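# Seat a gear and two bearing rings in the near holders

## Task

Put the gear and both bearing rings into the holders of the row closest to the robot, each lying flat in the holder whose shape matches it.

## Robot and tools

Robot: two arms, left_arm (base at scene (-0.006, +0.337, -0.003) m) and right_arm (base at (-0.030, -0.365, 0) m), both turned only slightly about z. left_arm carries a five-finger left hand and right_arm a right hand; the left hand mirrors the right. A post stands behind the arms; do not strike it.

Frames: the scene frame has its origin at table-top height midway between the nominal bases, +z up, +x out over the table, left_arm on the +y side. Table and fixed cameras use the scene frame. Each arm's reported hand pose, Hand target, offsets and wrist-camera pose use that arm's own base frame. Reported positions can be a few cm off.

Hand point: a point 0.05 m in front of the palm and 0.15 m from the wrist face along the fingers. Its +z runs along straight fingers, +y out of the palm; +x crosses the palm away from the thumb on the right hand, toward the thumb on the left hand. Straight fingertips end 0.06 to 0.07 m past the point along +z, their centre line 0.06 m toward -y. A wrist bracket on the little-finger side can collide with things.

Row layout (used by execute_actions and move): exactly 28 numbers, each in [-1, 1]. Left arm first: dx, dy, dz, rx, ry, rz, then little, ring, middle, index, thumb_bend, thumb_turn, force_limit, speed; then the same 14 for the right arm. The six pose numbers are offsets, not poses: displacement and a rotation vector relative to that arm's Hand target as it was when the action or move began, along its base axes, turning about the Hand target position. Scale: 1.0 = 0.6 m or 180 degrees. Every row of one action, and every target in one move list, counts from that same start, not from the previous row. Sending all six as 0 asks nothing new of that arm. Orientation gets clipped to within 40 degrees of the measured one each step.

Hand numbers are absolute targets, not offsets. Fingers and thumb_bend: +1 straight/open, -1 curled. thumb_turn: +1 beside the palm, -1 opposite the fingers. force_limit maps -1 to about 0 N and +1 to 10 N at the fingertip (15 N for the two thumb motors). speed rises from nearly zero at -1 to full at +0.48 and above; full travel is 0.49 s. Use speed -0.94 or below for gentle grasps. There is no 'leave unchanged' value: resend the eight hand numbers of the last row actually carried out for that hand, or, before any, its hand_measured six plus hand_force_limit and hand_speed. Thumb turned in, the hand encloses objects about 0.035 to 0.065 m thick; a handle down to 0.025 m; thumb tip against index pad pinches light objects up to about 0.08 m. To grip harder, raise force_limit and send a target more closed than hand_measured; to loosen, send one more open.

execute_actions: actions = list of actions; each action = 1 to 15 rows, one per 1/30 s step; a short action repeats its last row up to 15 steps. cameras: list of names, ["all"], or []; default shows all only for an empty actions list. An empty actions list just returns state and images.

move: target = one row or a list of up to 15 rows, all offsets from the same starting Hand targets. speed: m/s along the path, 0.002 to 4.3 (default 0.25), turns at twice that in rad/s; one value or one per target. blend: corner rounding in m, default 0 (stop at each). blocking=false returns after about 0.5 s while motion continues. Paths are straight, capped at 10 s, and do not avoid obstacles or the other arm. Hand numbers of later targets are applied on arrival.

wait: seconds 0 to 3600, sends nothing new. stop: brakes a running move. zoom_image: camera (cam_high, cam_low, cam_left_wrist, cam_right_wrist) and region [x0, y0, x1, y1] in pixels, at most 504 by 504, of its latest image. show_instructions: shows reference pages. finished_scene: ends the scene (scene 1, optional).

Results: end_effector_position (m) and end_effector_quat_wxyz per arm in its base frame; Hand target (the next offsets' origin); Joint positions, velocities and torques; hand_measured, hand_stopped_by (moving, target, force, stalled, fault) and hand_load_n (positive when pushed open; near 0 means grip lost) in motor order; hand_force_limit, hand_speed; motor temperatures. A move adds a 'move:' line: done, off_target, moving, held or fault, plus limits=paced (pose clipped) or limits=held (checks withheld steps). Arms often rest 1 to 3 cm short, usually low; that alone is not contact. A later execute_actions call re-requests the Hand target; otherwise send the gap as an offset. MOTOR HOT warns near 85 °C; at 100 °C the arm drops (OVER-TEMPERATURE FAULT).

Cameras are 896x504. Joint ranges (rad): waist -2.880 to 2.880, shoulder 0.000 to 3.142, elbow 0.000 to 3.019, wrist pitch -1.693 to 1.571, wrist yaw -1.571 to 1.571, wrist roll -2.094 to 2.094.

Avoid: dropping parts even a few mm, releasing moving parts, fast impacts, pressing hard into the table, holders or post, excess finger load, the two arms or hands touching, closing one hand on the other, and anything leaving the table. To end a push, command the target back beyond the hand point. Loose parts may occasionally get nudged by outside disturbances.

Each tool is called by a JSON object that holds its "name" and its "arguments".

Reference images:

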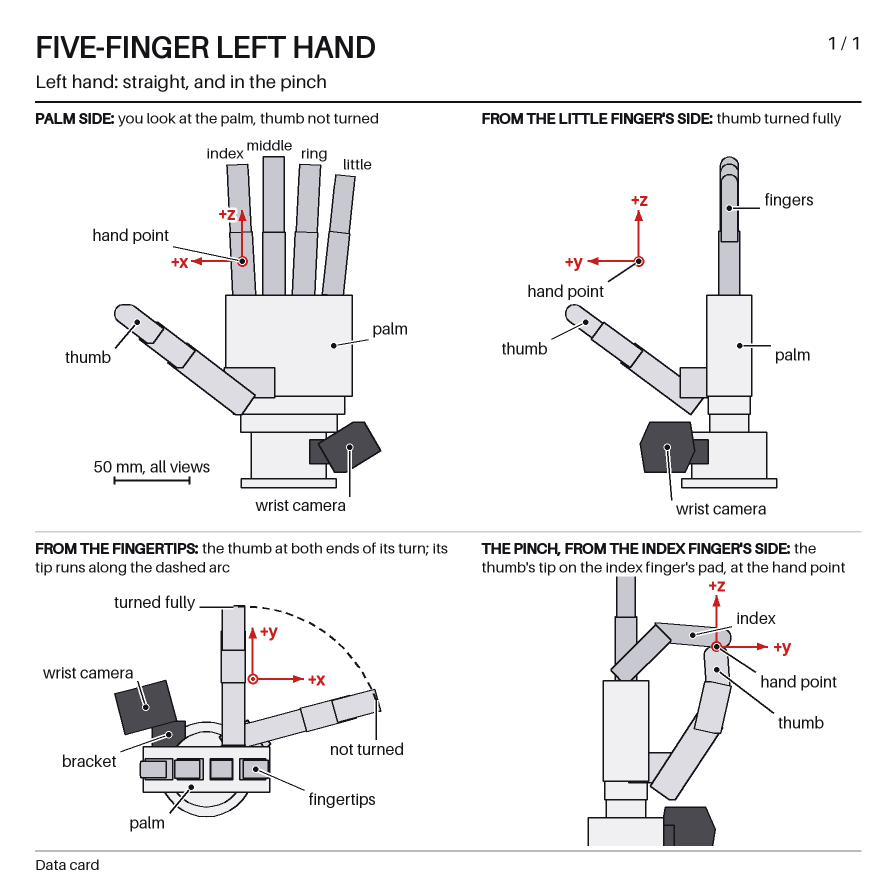

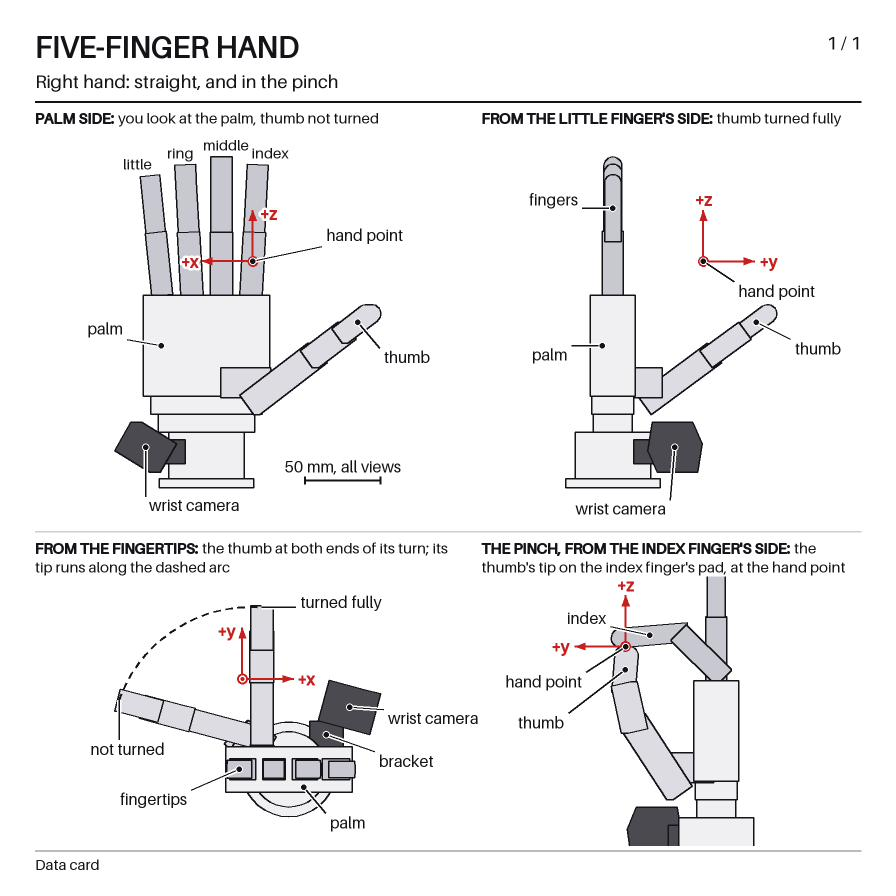

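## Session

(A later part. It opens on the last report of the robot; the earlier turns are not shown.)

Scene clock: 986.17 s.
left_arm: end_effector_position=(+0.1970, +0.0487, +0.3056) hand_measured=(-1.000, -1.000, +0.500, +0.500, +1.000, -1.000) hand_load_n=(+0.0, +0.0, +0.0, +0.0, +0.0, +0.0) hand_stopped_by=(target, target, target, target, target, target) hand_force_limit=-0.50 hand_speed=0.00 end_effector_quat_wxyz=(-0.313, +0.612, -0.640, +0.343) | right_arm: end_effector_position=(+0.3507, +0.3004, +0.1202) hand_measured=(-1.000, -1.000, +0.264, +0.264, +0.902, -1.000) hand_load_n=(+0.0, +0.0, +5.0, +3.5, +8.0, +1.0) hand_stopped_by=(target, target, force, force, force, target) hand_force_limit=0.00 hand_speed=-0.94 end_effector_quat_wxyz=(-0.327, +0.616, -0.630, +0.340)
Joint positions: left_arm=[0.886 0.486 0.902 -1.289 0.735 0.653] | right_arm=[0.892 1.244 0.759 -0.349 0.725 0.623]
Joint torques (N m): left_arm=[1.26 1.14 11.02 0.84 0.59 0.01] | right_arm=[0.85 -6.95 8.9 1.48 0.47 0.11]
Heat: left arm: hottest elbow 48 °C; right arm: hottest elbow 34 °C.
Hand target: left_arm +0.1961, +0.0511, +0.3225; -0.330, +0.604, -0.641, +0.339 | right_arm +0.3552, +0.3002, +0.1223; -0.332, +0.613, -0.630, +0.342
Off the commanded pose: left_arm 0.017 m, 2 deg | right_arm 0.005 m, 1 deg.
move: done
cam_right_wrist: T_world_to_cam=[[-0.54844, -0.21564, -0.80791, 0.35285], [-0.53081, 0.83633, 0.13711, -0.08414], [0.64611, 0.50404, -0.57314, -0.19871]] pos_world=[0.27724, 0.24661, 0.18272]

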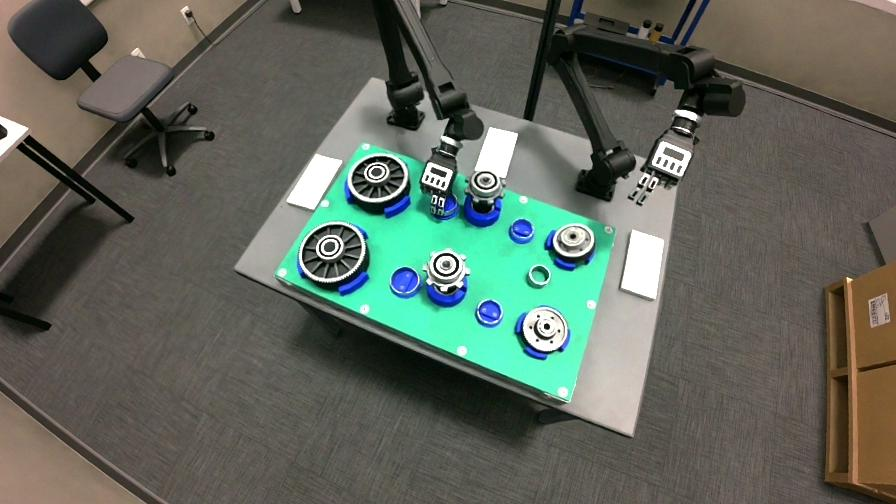

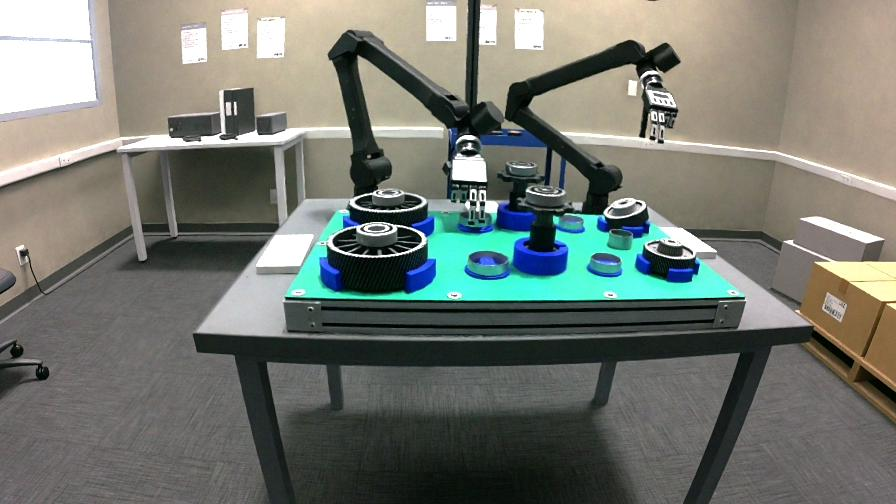

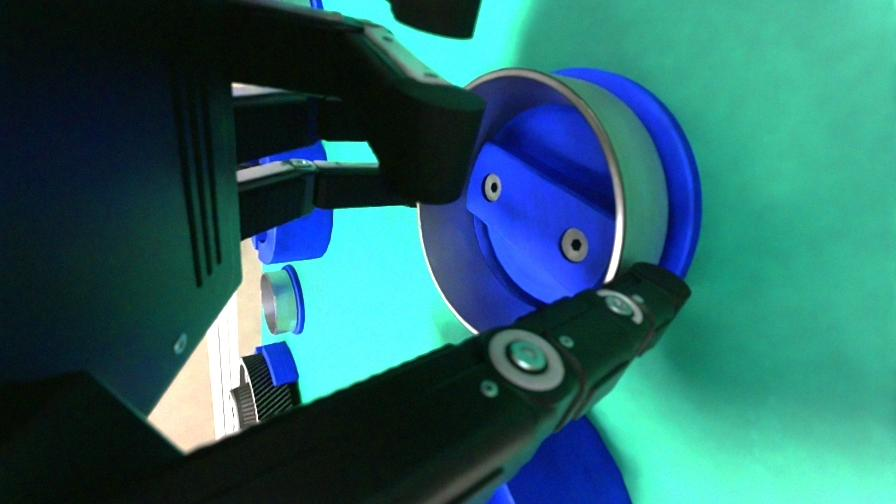

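{"name": "move", "arguments": {"target": [0,0,0,0,0,0,-1,-1,0.5,0.5,1,-1,-0.5,0,0.003,0.003,-0.0083,0,0,0,-1,-1,-0.15,-0.05,0.5,-1,0.0,-0.94], "speed": 0.03, "cameras": ["cam_high","cam_low","cam_right_wrist"]}}

{"name": "zoom_image", "arguments": {"camera": "cam_low", "region": [430, 180, 530, 250]}}

{"name": "zoom_image", "arguments": {"camera": "cam_right_wrist", "region": [390, 50, 700, 360]}}

Scene clock: 1007.37 s.
left_arm: end_effector_position=(+0.1970, +0.0487, +0.3056) hand_measured=(-1.000, -1.000, +0.500, +0.500, +1.000, -1.000) hand_load_n=(+0.0, +0.0, +0.0, +0.0, +0.0, +0.0) hand_stopped_by=(target, target, target, target, target, target) hand_force_limit=-0.50 hand_speed=0.00 end_effector_quat_wxyz=(-0.313, +0.612, -0.640, +0.343) | right_arm: end_effector_position=(+0.3524, +0.3026, +0.1163) hand_measured=(-1.000, -1.000, +0.264, +0.264, +0.902, -1.000) hand_load_n=(+0.0, +0.0, +5.0, +3.0, +8.5, +0.0) hand_stopped_by=(target, target, force, force, force, target) hand_force_limit=0.00 hand_speed=-0.94 end_effector_quat_wxyz=(-0.327, +0.618, -0.629, +0.340)
Joint positions: left_arm=[0.886 0.486 0.902 -1.289 0.735 0.653] | right_arm=[0.892 1.258 0.759 -0.334 0.724 0.619]
Joint torques (N m): left_arm=[1.55 0.67 10.59 0.61 0.61 0.04] | right_arm=[0.5 -7.3 8.51 1.7 0.48 0.08]
Heat: left arm: hottest elbow 48 °C; right arm: hottest elbow 34 °C.
Hand target: left_arm +0.1961, +0.0511, +0.3225; -0.330, +0.604, -0.641, +0.339 | right_arm +0.3570, +0.3021, +0.1173; -0.332, +0.613, -0.630, +0.342
Off the commanded pose: left_arm 0.017 m, 2 deg | right_arm 0.005 m, 1 deg.
move: done
cam_right_wrist: T_world_to_cam=[[-0.54806, -0.21887, -0.80729, 0.3518], [-0.53321, 0.83505, 0.1356, -0.08316], [0.64445, 0.50477, -0.57436, -0.20261]] pos_world=[0.27904, 0.24871, 0.17891]

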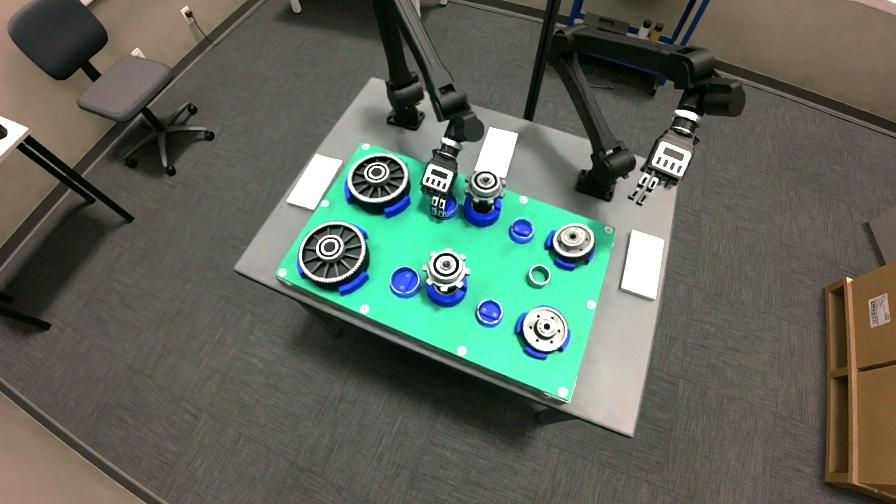

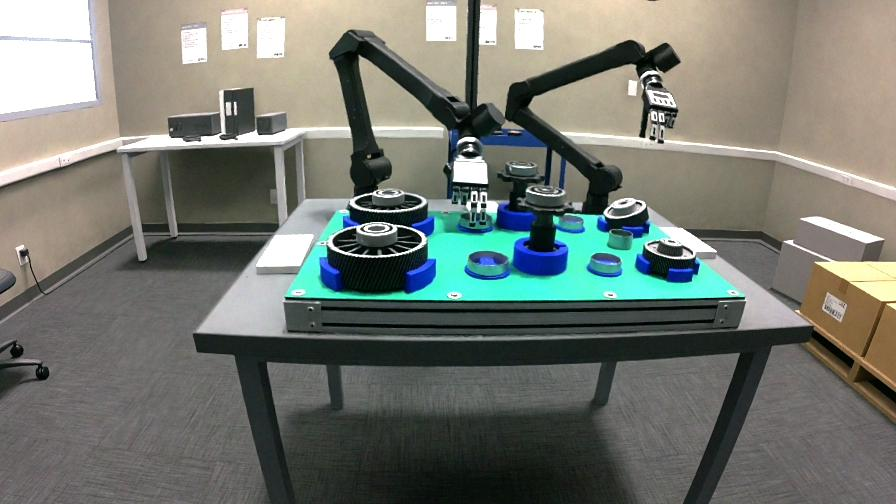

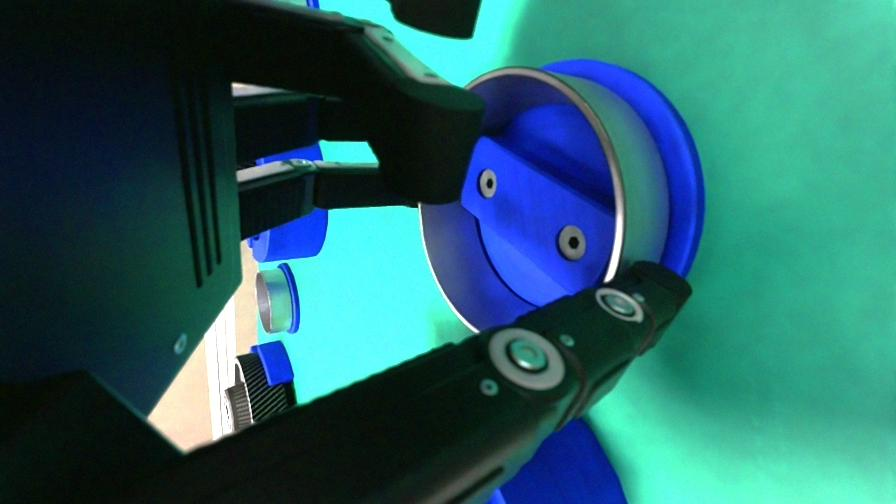

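Scaled by 5.040.

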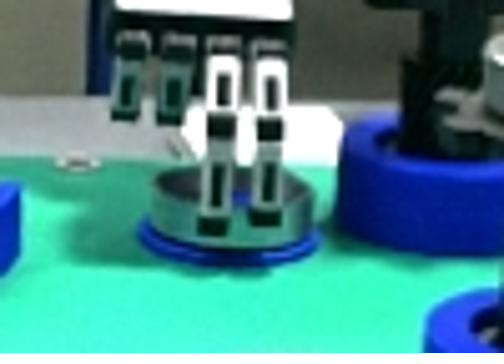

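Scaled by 1.626.

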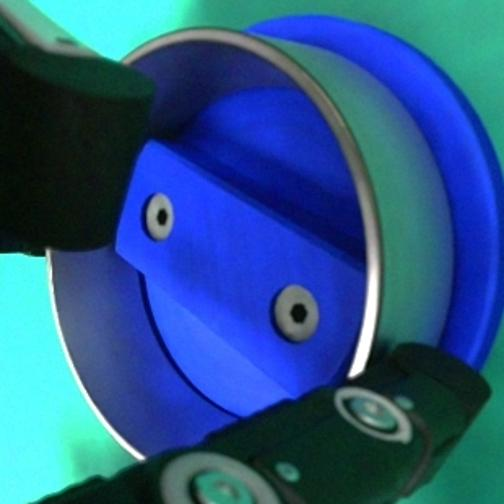

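{"name": "move", "arguments": {"target": [0,0,0,0,0,0,-1,-1,0.5,0.5,1,-1,-0.5,0,0,0,-0.0067,0,0,0,-1,-1,-0.15,-0.05,0.5,-1,0.0,-0.94], "speed": 0.03, "cameras": ["cam_high","cam_low","cam_right_wrist"]}}

{"name": "zoom_image", "arguments": {"camera": "cam_low", "region": [430, 180, 530, 250]}}

{"name": "zoom_image", "arguments": {"camera": "cam_right_wrist", "region": [390, 50, 700, 360]}}

Scene clock: 1010.87 s.
left_arm: end_effector_position=(+0.1970, +0.0487, +0.3056) hand_measured=(-1.000, -1.000, +0.500, +0.500, +1.000, -1.000) hand_load_n=(+0.0, +0.0, +0.0, +0.0, +0.0, +0.0) hand_stopped_by=(target, target, target, target, target, target) hand_force_limit=-0.50 hand_speed=0.00 end_effector_quat_wxyz=(-0.313, +0.612, -0.640, +0.343) | right_arm: end_effector_position=(+0.3527, +0.3029, +0.1154) hand_measured=(-1.000, -1.000, +0.264, +0.264, +0.902, -1.000) hand_load_n=(+0.0, +0.0, +5.0, +3.0, +8.5, +0.5) hand_stopped_by=(target, target, force, force, force, target) hand_force_limit=0.00 hand_speed=-0.94 end_effector_quat_wxyz=(-0.330, +0.616, -0.629, +0.340)
Joint positions: left_arm=[0.886 0.486 0.902 -1.289 0.735 0.653] | right_arm=[0.892 1.258 0.753 -0.321 0.724 0.618]
Joint torques (N m): left_arm=[1.44 0.97 10.74 0.92 0.61 0.06] | right_arm=[0.67 -6.24 8.72 1.57 0.48 0.11]
Heat: left arm: hottest elbow 48 °C; right arm: hottest elbow 34 °C.
Hand target: left_arm +0.1961, +0.0511, +0.3225; -0.330, +0.604, -0.641, +0.339 | right_arm +0.3570, +0.3021, +0.1133; -0.332, +0.613, -0.630, +0.342
Off the commanded pose: left_arm 0.017 m, 2 deg | right_arm 0.005 m, 0 deg.
move: done
cam_right_wrist: T_world_to_cam=[[-0.54406, -0.21478, -0.81109, 0.34915], [-0.53419, 0.83412, 0.13744, -0.08279], [0.64703, 0.50805, -0.56854, -0.20604]] pos_world=[0.27905, 0.24873, 0.17743]

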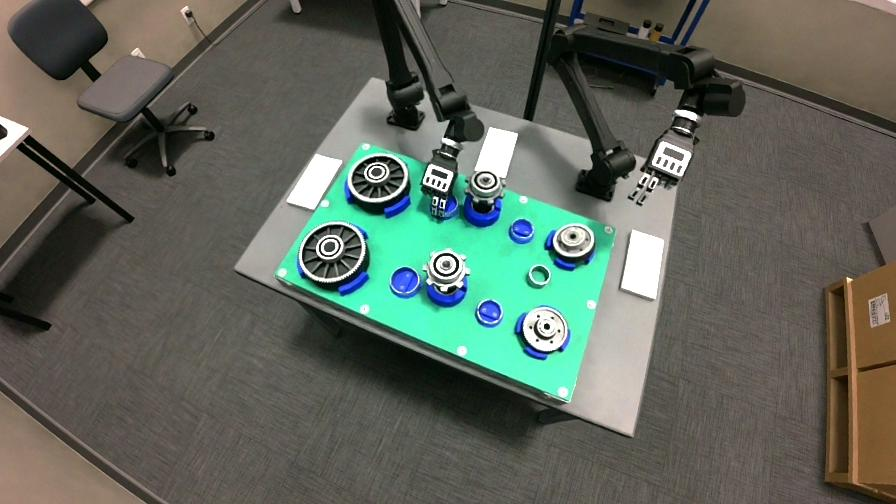

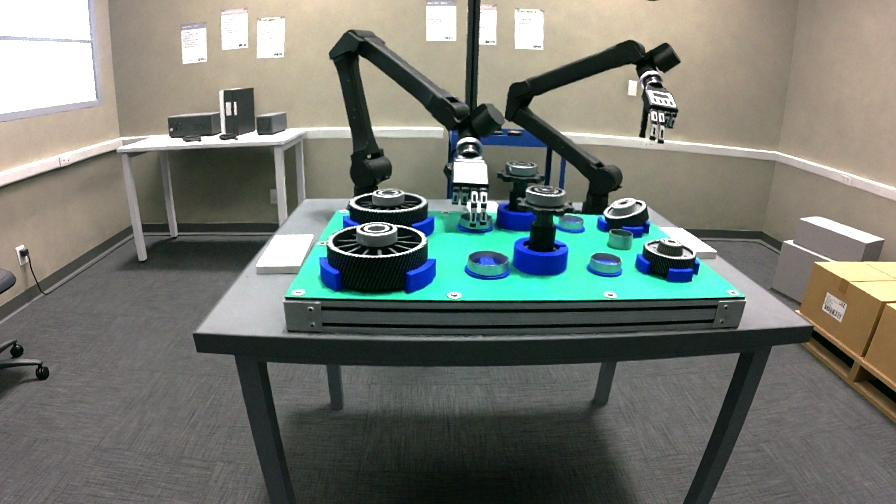

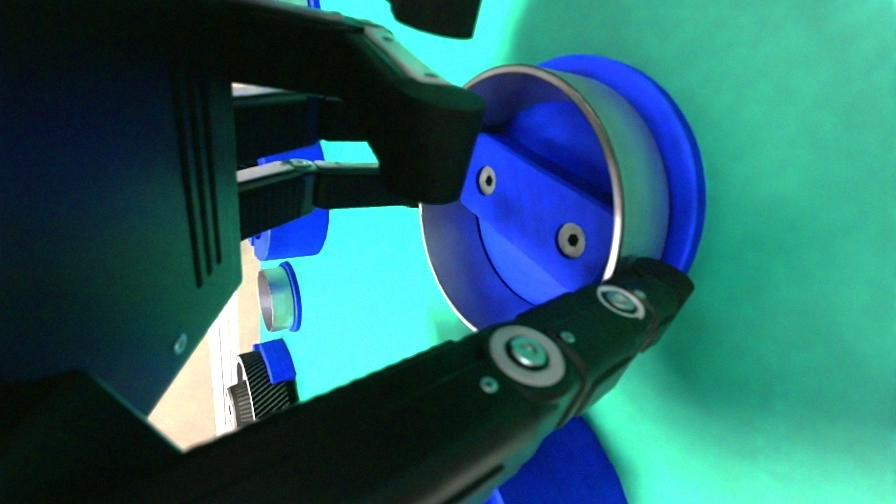

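Scaled by 5.040.

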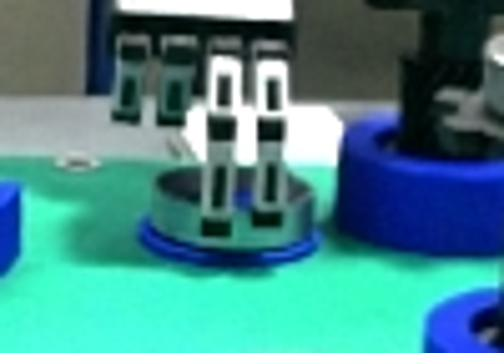

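Scaled by 1.626.

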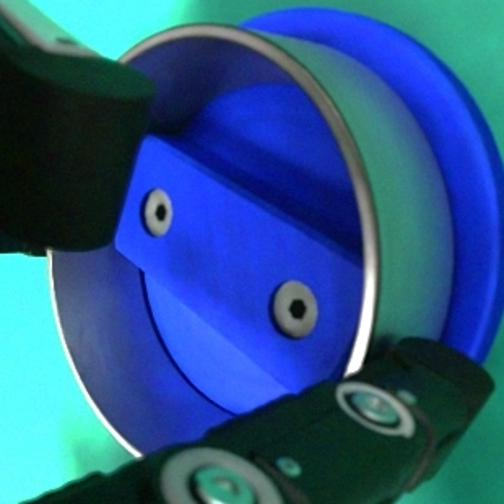

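{"name": "move", "arguments": {"target": [0,0,0,0,0,0,-1,-1,0.5,0.5,1,-1,-0.5,0,0,0,-0.005,0,0,0,-1,-1,-0.15,-0.05,0.5,-1,0.0,-0.94], "speed": 0.03, "cameras": ["cam_right_wrist"]}}

{"name": "zoom_image", "arguments": {"camera": "cam_right_wrist", "region": [390, 50, 700, 360]}}

Scene clock: 1015.40 s.
left_arm: end_effector_position=(+0.1970, +0.0487, +0.3056) hand_measured=(-1.000, -1.000, +0.500, +0.500, +1.000, -1.000) hand_load_n=(+0.0, +0.0, +0.0, +0.0, +0.0, +0.0) hand_stopped_by=(target, target, target, target, target, target) hand_force_limit=-0.50 hand_speed=0.00 end_effector_quat_wxyz=(-0.313, +0.612, -0.640, +0.343) | right_arm: end_effector_position=(+0.3529, +0.3032, +0.1142) hand_measured=(-1.000, -1.000, +0.264, +0.264, +0.902, -1.000) hand_load_n=(+0.0, +0.0, +5.5, +3.0, +8.5, -0.5) hand_stopped_by=(target, target, force, force, force, target) hand_force_limit=0.00 hand_speed=-0.94 end_effector_quat_wxyz=(-0.332, +0.615, -0.629, +0.340)
Joint positions: left_arm=[0.886 0.486 0.902 -1.289 0.735 0.653] | right_arm=[0.892 1.259 0.749 -0.311 0.724 0.618]
Joint torques (N m): left_arm=[2.08 0.09 10.84 0.72 0.67 0.02] | right_arm=[0.85 -6.77 8.53 1.63 0.49 0.13]
Heat: left arm: hottest elbow 48 °C; right arm: hottest elbow 34 °C.
Hand target: left_arm +0.1961, +0.0511, +0.3225; -0.330, +0.604, -0.641, +0.339 | right_arm +0.3570, +0.3021, +0.1103; -0.332, +0.613, -0.630, +0.342
Off the commanded pose: left_arm 0.017 m, 2 deg | right_arm 0.006 m, 0 deg.
move: done
cam_right_wrist: T_world_to_cam=[[-0.54191, -0.21252, -0.81312, 0.34714], [-0.53475, 0.83358, 0.13852, -0.0825], [0.64836, 0.50988, -0.56537, -0.20846]] pos_world=[0.27915, 0.24883, 0.17583]

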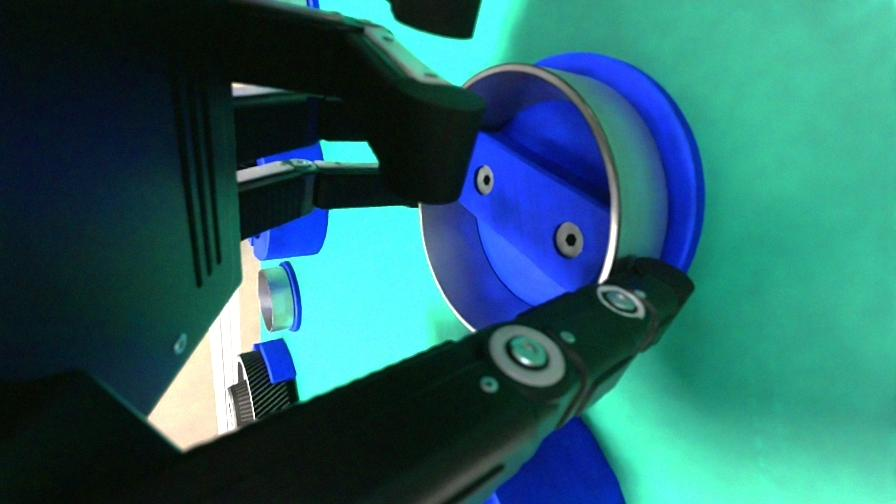

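Scaled by 1.626.

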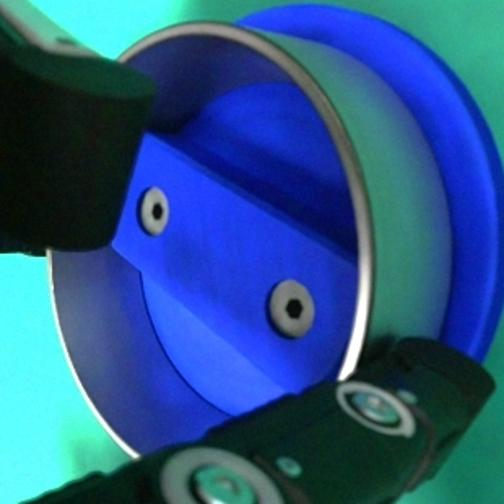

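{"name": "zoom_image", "arguments": {"camera": "cam_right_wrist", "region": [540, 180, 640, 300]}}

{"name": "zoom_image", "arguments": {"camera": "cam_right_wrist", "region": [440, 100, 540, 220]}}

Scaled by 4.200.

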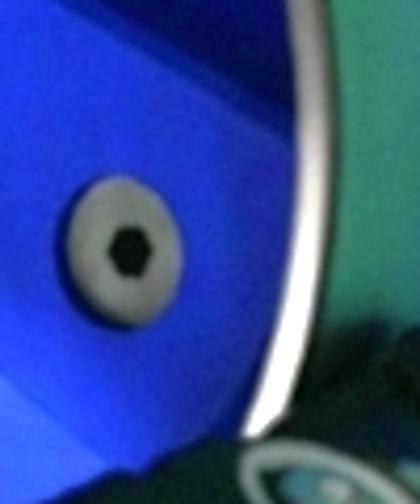

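Scaled by 4.200.

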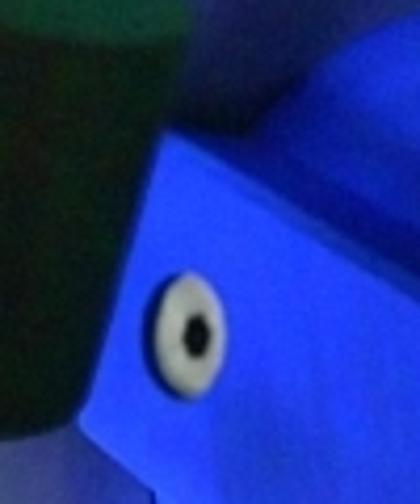

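{"name": "execute_actions", "arguments": {"actions": [[[0,0,0,0,0,0,-1,-1,0.5,0.5,1,-1,-0.5,0,0,0,0,0,0,0,-1,-1,-0.15,-0.05,1.0,-1,0.0,-0.9]]], "cameras": ["cam_right_wrist","cam_low"]}}

{"name": "zoom_image", "arguments": {"camera": "cam_right_wrist", "region": [390, 50, 700, 360]}}

Scene clock: 1024.80 s.
left_arm: end_effector_position=(+0.1970, +0.0487, +0.3056) hand_measured=(-1.000, -1.000, +0.500, +0.500, +1.000, -1.000) hand_load_n=(+0.0, +0.0, +0.0, +0.0, +0.0, +0.0) hand_stopped_by=(target, target, target, target, target, target) hand_force_limit=-0.50 hand_speed=0.00 end_effector_quat_wxyz=(-0.313, +0.612, -0.640, +0.343) | right_arm: end_effector_position=(+0.3537, +0.3042, +0.1140) hand_measured=(-1.000, -1.000, +0.264, +0.264, +1.000, -1.000) hand_load_n=(+0.0, +0.0, +0.0, +0.0, +0.0, +0.0) hand_stopped_by=(target, target, force, force, target, target) hand_force_limit=0.00 hand_speed=-0.90 end_effector_quat_wxyz=(-0.334, +0.614, -0.629, +0.340)
Joint positions: left_arm=[0.886 0.486 0.902 -1.289 0.735 0.653] | right_arm=[0.892 1.262 0.749 -0.305 0.724 0.618]
Joint torques (N m): left_arm=[2.14 1.26 10.77 0.76 0.58 0.12] | right_arm=[0.38 -6.53 8.43 1.33 0.46 0.08]
Heat: left arm: hottest elbow 48 °C; right arm: hottest elbow 34 °C.
Hand target: left_arm +0.1961, +0.0511, +0.3225; -0.330, +0.604, -0.641, +0.339 | right_arm +0.3570, +0.3021, +0.1102; -0.332, +0.613, -0.630, +0.342
Off the commanded pose: left_arm 0.017 m, 2 deg | right_arm 0.005 m, 0 deg.
Step readings (end_effector_position of left_arm | right_arm):
0: (+0.1970, +0.0487, +0.3056) | (+0.3529, +0.3032, +0.1142)
1: (+0.1970, +0.0487, +0.3056) | (+0.3529, +0.3032, +0.1142)
2: (+0.1970, +0.0487, +0.3056) | (+0.3529, +0.3032, +0.1142)
4: (+0.1970, +0.0487, +0.3056) | (+0.3530, +0.3033, +0.1143)
8: (+0.1970, +0.0487, +0.3056) | (+0.3531, +0.3035, +0.1141)
15: (+0.1970, +0.0487, +0.3056) | (+0.3535, +0.3039, +0.1141)
cam_right_wrist: T_world_to_cam=[[-0.54013, -0.21036, -0.81486, 0.34655], [-0.53507, 0.8332, 0.13957, -0.08273], [0.64958, 0.5114, -0.5626, -0.21081]] pos_world=[0.27986, 0.24964, 0.17534]
Images, in order (width x height): cam_low 896x504, cam_right_wrist 896x504.

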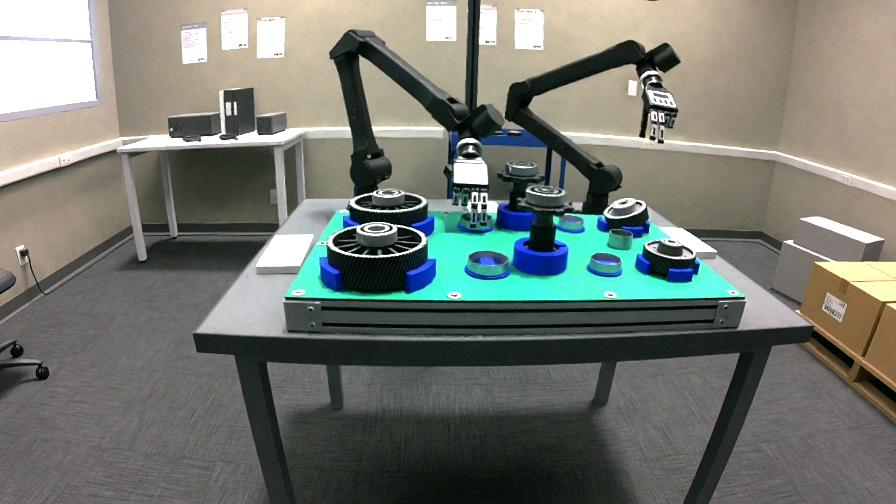

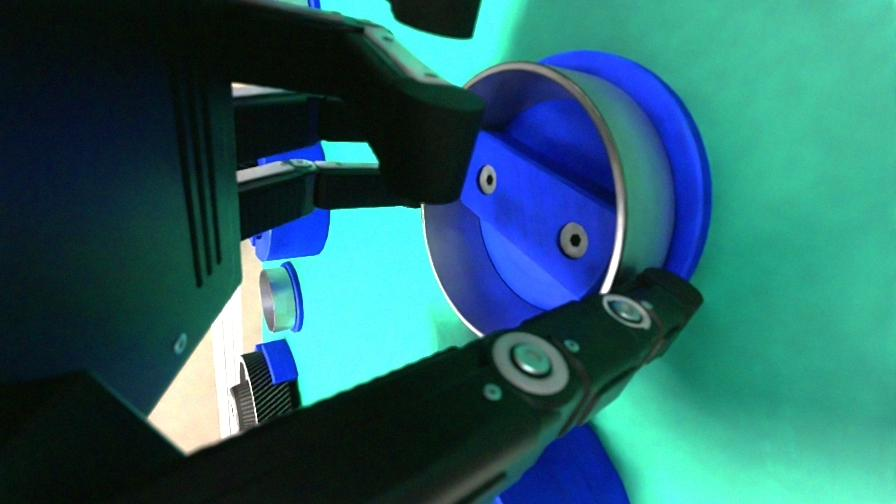

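Scaled by 1.626.

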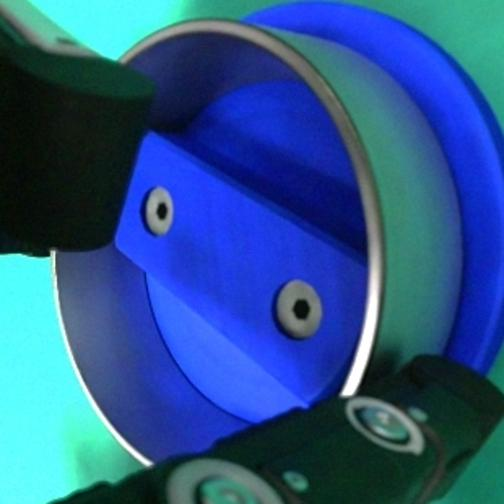

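{"name": "execute_actions", "arguments": {"actions": [[[0,0,0,0,0,0,-1,-1,0.5,0.5,1,-1,-0.5,0,0,0,0,0,0,0,-1,-1,0.23,0.23,1.0,-1,-0.6,-0.92]]], "cameras": ["cam_right_wrist"]}}

{"name": "zoom_image", "arguments": {"camera": "cam_right_wrist", "region": [390, 50, 700, 360]}}

Scene clock: 1026.73 s.
left_arm: end_effector_position=(+0.1970, +0.0487, +0.3056) hand_measured=(-1.000, -1.000, +0.500, +0.500, +1.000, -1.000) hand_load_n=(+0.5, +0.0, -0.5, +0.0, +0.0, +0.0) hand_stopped_by=(target, target, target, target, target, target) hand_force_limit=-0.50 hand_speed=0.00 end_effector_quat_wxyz=(-0.313, +0.612, -0.640, +0.343) | right_arm: end_effector_position=(+0.3552, +0.3035, +0.1145) hand_measured=(-1.000, -1.000, +0.230, +0.230, +1.000, -1.000) hand_load_n=(+0.5, +0.0, +1.0, +0.0, +0.0, +0.0) hand_stopped_by=(target, target, target, target, target, target) hand_force_limit=-0.60 hand_speed=-0.92 end_effector_quat_wxyz=(-0.335, +0.612, -0.630, +0.340)
Joint positions: left_arm=[0.886 0.486 0.902 -1.289 0.735 0.653] | right_arm=[0.888 1.262 0.749 -0.301 0.724 0.618]
Joint torques (N m): left_arm=[1.49 1.03 10.77 0.85 0.55 0.05] | right_arm=[1.03 -6.53 8.61 1.21 0.49 0.16]
Heat: left arm: hottest elbow 48 °C; right arm: hottest elbow 34 °C.
Hand target: left_arm +0.1961, +0.0511, +0.3225; -0.330, +0.604, -0.641, +0.339 | right_arm +0.3570, +0.3021, +0.1103; -0.332, +0.613, -0.630, +0.342
Off the commanded pose: left_arm 0.017 m, 2 deg | right_arm 0.005 m, 0 deg.
Step readings (end_effector_position of left_arm | right_arm):
0: (+0.1970, +0.0487, +0.3056) | (+0.3537, +0.3042, +0.1140)
1: (+0.1970, +0.0487, +0.3056) | (+0.3537, +0.3042, +0.1140)
2: (+0.1970, +0.0487, +0.3056) | (+0.3537, +0.3042, +0.1140)
4: (+0.1970, +0.0487, +0.3056) | (+0.3537, +0.3042, +0.1140)
8: (+0.1970, +0.0487, +0.3056) | (+0.3552, +0.3035, +0.1145)
15: (+0.1970, +0.0487, +0.3056) | (+0.3552, +0.3035, +0.1145)
cam_right_wrist: T_world_to_cam=[[-0.53916, -0.20633, -0.81654, 0.34626], [-0.53243, 0.83471, 0.14064, -0.08291], [0.65256, 0.51058, -0.55989, -0.21228]] pos_world=[0.28107, 0.24904, 0.17555]

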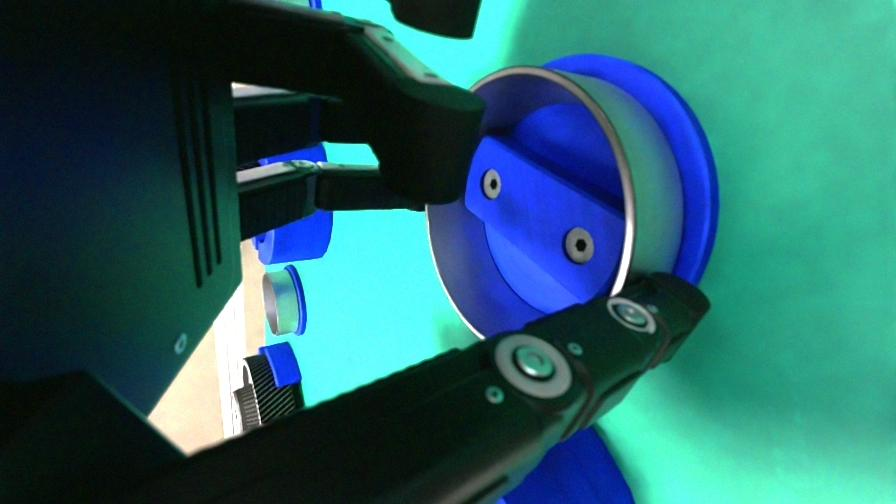

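Scaled by 1.626.

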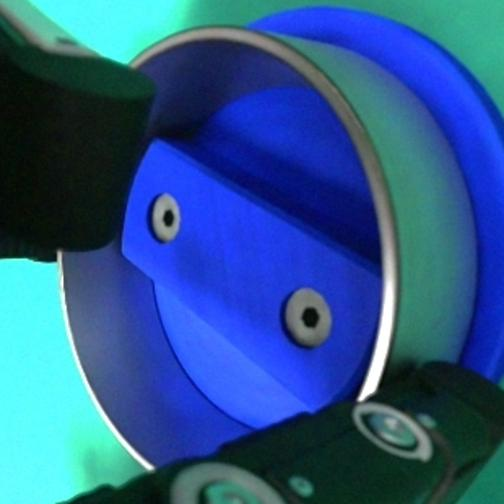

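{"name": "execute_actions", "arguments": {"actions": [[[0,0,0,0,0,0,-1,-1,0.5,0.5,1,-1,-0.5,0,0,0,0,0,0,0,-1,-1,0.5,0.5,1.0,-1,-0.5,-0.85]],[[0,0,0,0,0,0,-1,-1,0.5,0.5,1,-1,-0.5,0,-0.004,0,0.01,0.0034,-0.00375,0,-1,-1,0.5,0.5,1,-1,-0.5,-0.85],[0,0,0,0,0,0,-1,-1,0.5,0.5,1,-1,-0.5,0,-0.004,0,0.03,0.009,-0.01,0,-1,-1,0.5,0.5,1,-1,-0.5,-0.85],[0,0,0,0,0,0,-1,-1,0.5,0.5,1,-1,-0.5,0,-0.004,0,0.05,0.0145,-0.0165,0,-1,-1,0.5,0.5,1,-1,-0.5,-0.85],[0,0,0,0,0,0,-1,-1,0.5,0.5,1,-1,-0.5,0,-0.004,0,0.07,0.0195,-0.023,0,-1,-1,0.5,0.5,1,-1,-0.5,-0.85],[0,0,0,0,0,0,-1,-1,0.5,0.5,1,-1,-0.5,0,-0.004,0,0.09,0.025,-0.029,0,-1,-1,0.5,0.5,1,-1,-0.5,-0.85]]], "cameras": ["cam_right_wrist","cam_low","cam_high"]}}

{"name": "zoom_image", "arguments": {"camera": "cam_right_wrist", "region": [390, 50, 700, 360]}}

{"name": "zoom_image", "arguments": {"camera": "cam_low", "region": [440, 190, 510, 240]}}

Scene clock: 1032.47 s.
left_arm: end_effector_position=(+0.1970, +0.0487, +0.3056) hand_measured=(-1.000, -1.000, +0.500, +0.500, +1.000, -1.000) hand_load_n=(+0.0, +0.0, +0.0, +0.0, +0.0, +0.0) hand_stopped_by=(target, target, target, target, target, target) hand_force_limit=-0.50 hand_speed=0.00 end_effector_quat_wxyz=(-0.313, +0.612, -0.640, +0.343) | right_arm: end_effector_position=(+0.3546, +0.2971, +0.1634) hand_measured=(-1.000, -1.000, +0.500, +0.500, +1.000, -1.000) hand_load_n=(+0.0, +0.0, +0.0, +0.0, +0.0, +0.0) hand_stopped_by=(target, target, target, target, target, target) hand_force_limit=-0.50 hand_speed=-0.85 end_effector_quat_wxyz=(+0.382, -0.580, +0.633, -0.344)
Joint positions: left_arm=[0.886 0.486 0.902 -1.289 0.735 0.653] | right_arm=[0.89 1.142 0.739 -0.297 0.747 0.617]
Joint torques (N m): left_arm=[2.32 1.14 10.7 0.76 0.58 0.02] | right_arm=[1.79 -5.95 9.73 1.4 0.55 0.09]
Heat: left arm: hottest elbow 48 °C; right arm: hottest elbow 34 °C.
Hand target: left_arm +0.1961, +0.0511, +0.3225; -0.330, +0.604, -0.641, +0.339 | right_arm +0.3546, +0.3021, +0.1643; +0.384, -0.583, +0.627, -0.345
Off the commanded pose: left_arm 0.017 m, 2 deg | right_arm 0.005 m, 1 deg.
Step readings (end_effector_position of left_arm | right_arm):
0: (+0.1970, +0.0487, +0.3056) | (+0.3552, +0.3035, +0.1145)
1: (+0.1970, +0.0487, +0.3056) | (+0.3552, +0.3035, +0.1145)
2: (+0.1970, +0.0487, +0.3056) | (+0.3552, +0.3035, +0.1145)
4: (+0.1970, +0.0487, +0.3056) | (+0.3552, +0.3035, +0.1145)
8: (+0.1970, +0.0487, +0.3056) | (+0.3552, +0.3035, +0.1143)
15: (+0.1970, +0.0487, +0.3056) | (+0.3552, +0.3035, +0.1143)
16: (+0.1970, +0.0487, +0.3056) | (+0.3553, +0.3034, +0.1144)
17: (+0.1970, +0.0487, +0.3056) | (+0.3553, +0.3031, +0.1150)
19: (+0.1970, +0.0487, +0.3056) | (+0.3553, +0.3005, +0.1196)
23: (+0.1970, +0.0487, +0.3056) | (+0.3551, +0.2973, +0.1481)
30: (+0.1970, +0.0487, +0.3056) | (+0.3546, +0.2970, +0.1643)
cam_right_wrist: T_world_to_cam=[[-0.47057, -0.13399, -0.87213, 0.34788], [-0.53291, 0.83093, 0.15987, -0.08663], [0.70326, 0.54, -0.46241, -0.2238]] pos_world=[0.27493, 0.23944, 0.21376]
Images, in order (width x height): cam_high 896x504, cam_low 896x504, cam_right_wrist 896x504.

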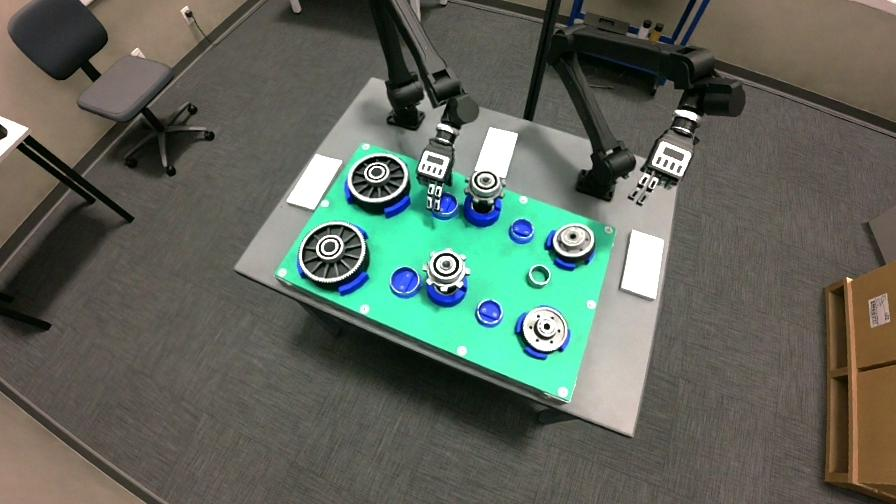

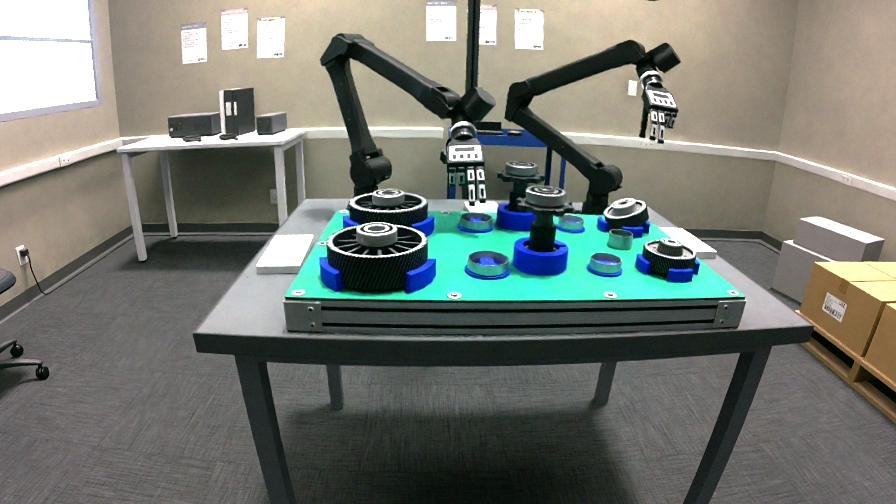

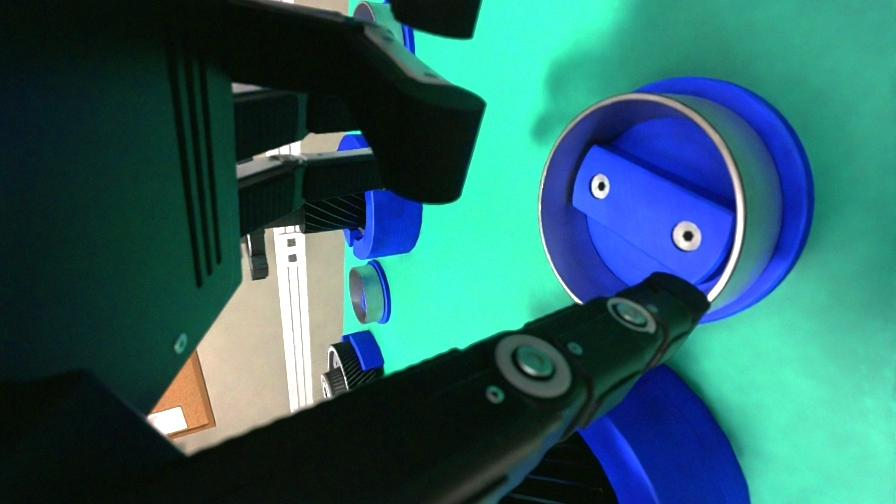

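Scaled by 1.626.

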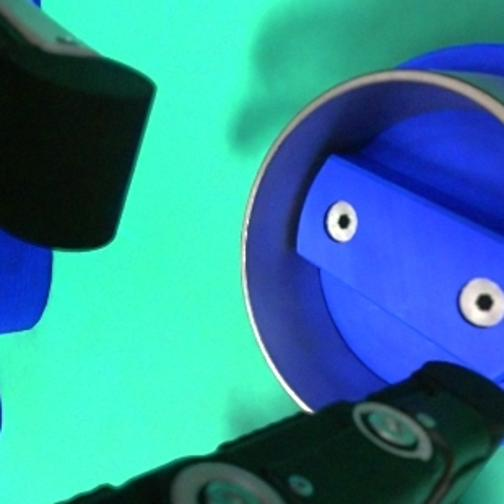

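Scaled by 7.200.

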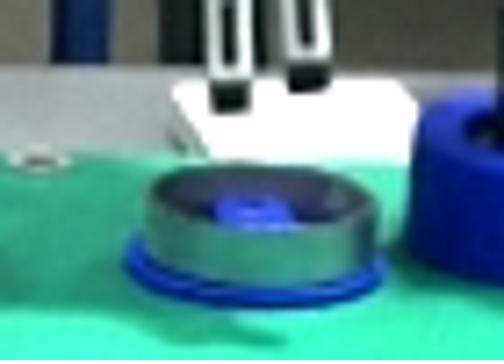

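{"name": "zoom_image", "arguments": {"camera": "cam_right_wrist", "region": [520, 60, 830, 340]}}

{"name": "zoom_image", "arguments": {"camera": "cam_low", "region": [453, 235, 523, 285]}}

{"name": "zoom_image", "arguments": {"camera": "cam_high", "region": [410, 160, 480, 230]}}

Scaled by 1.626.

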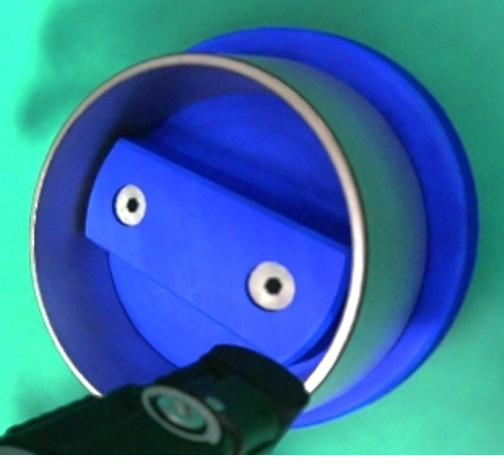

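Scaled by 7.200.

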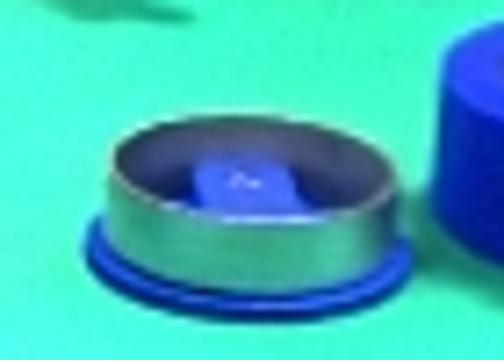

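Scaled by 7.200.

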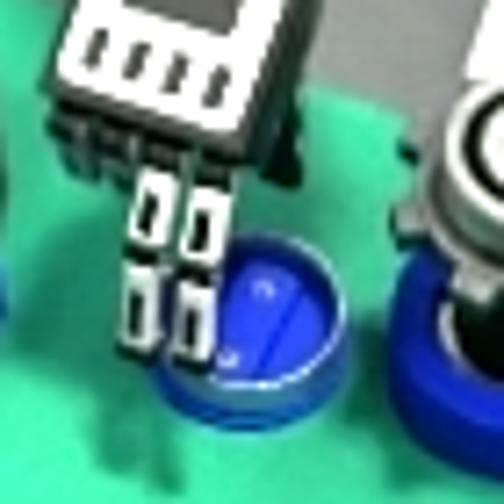

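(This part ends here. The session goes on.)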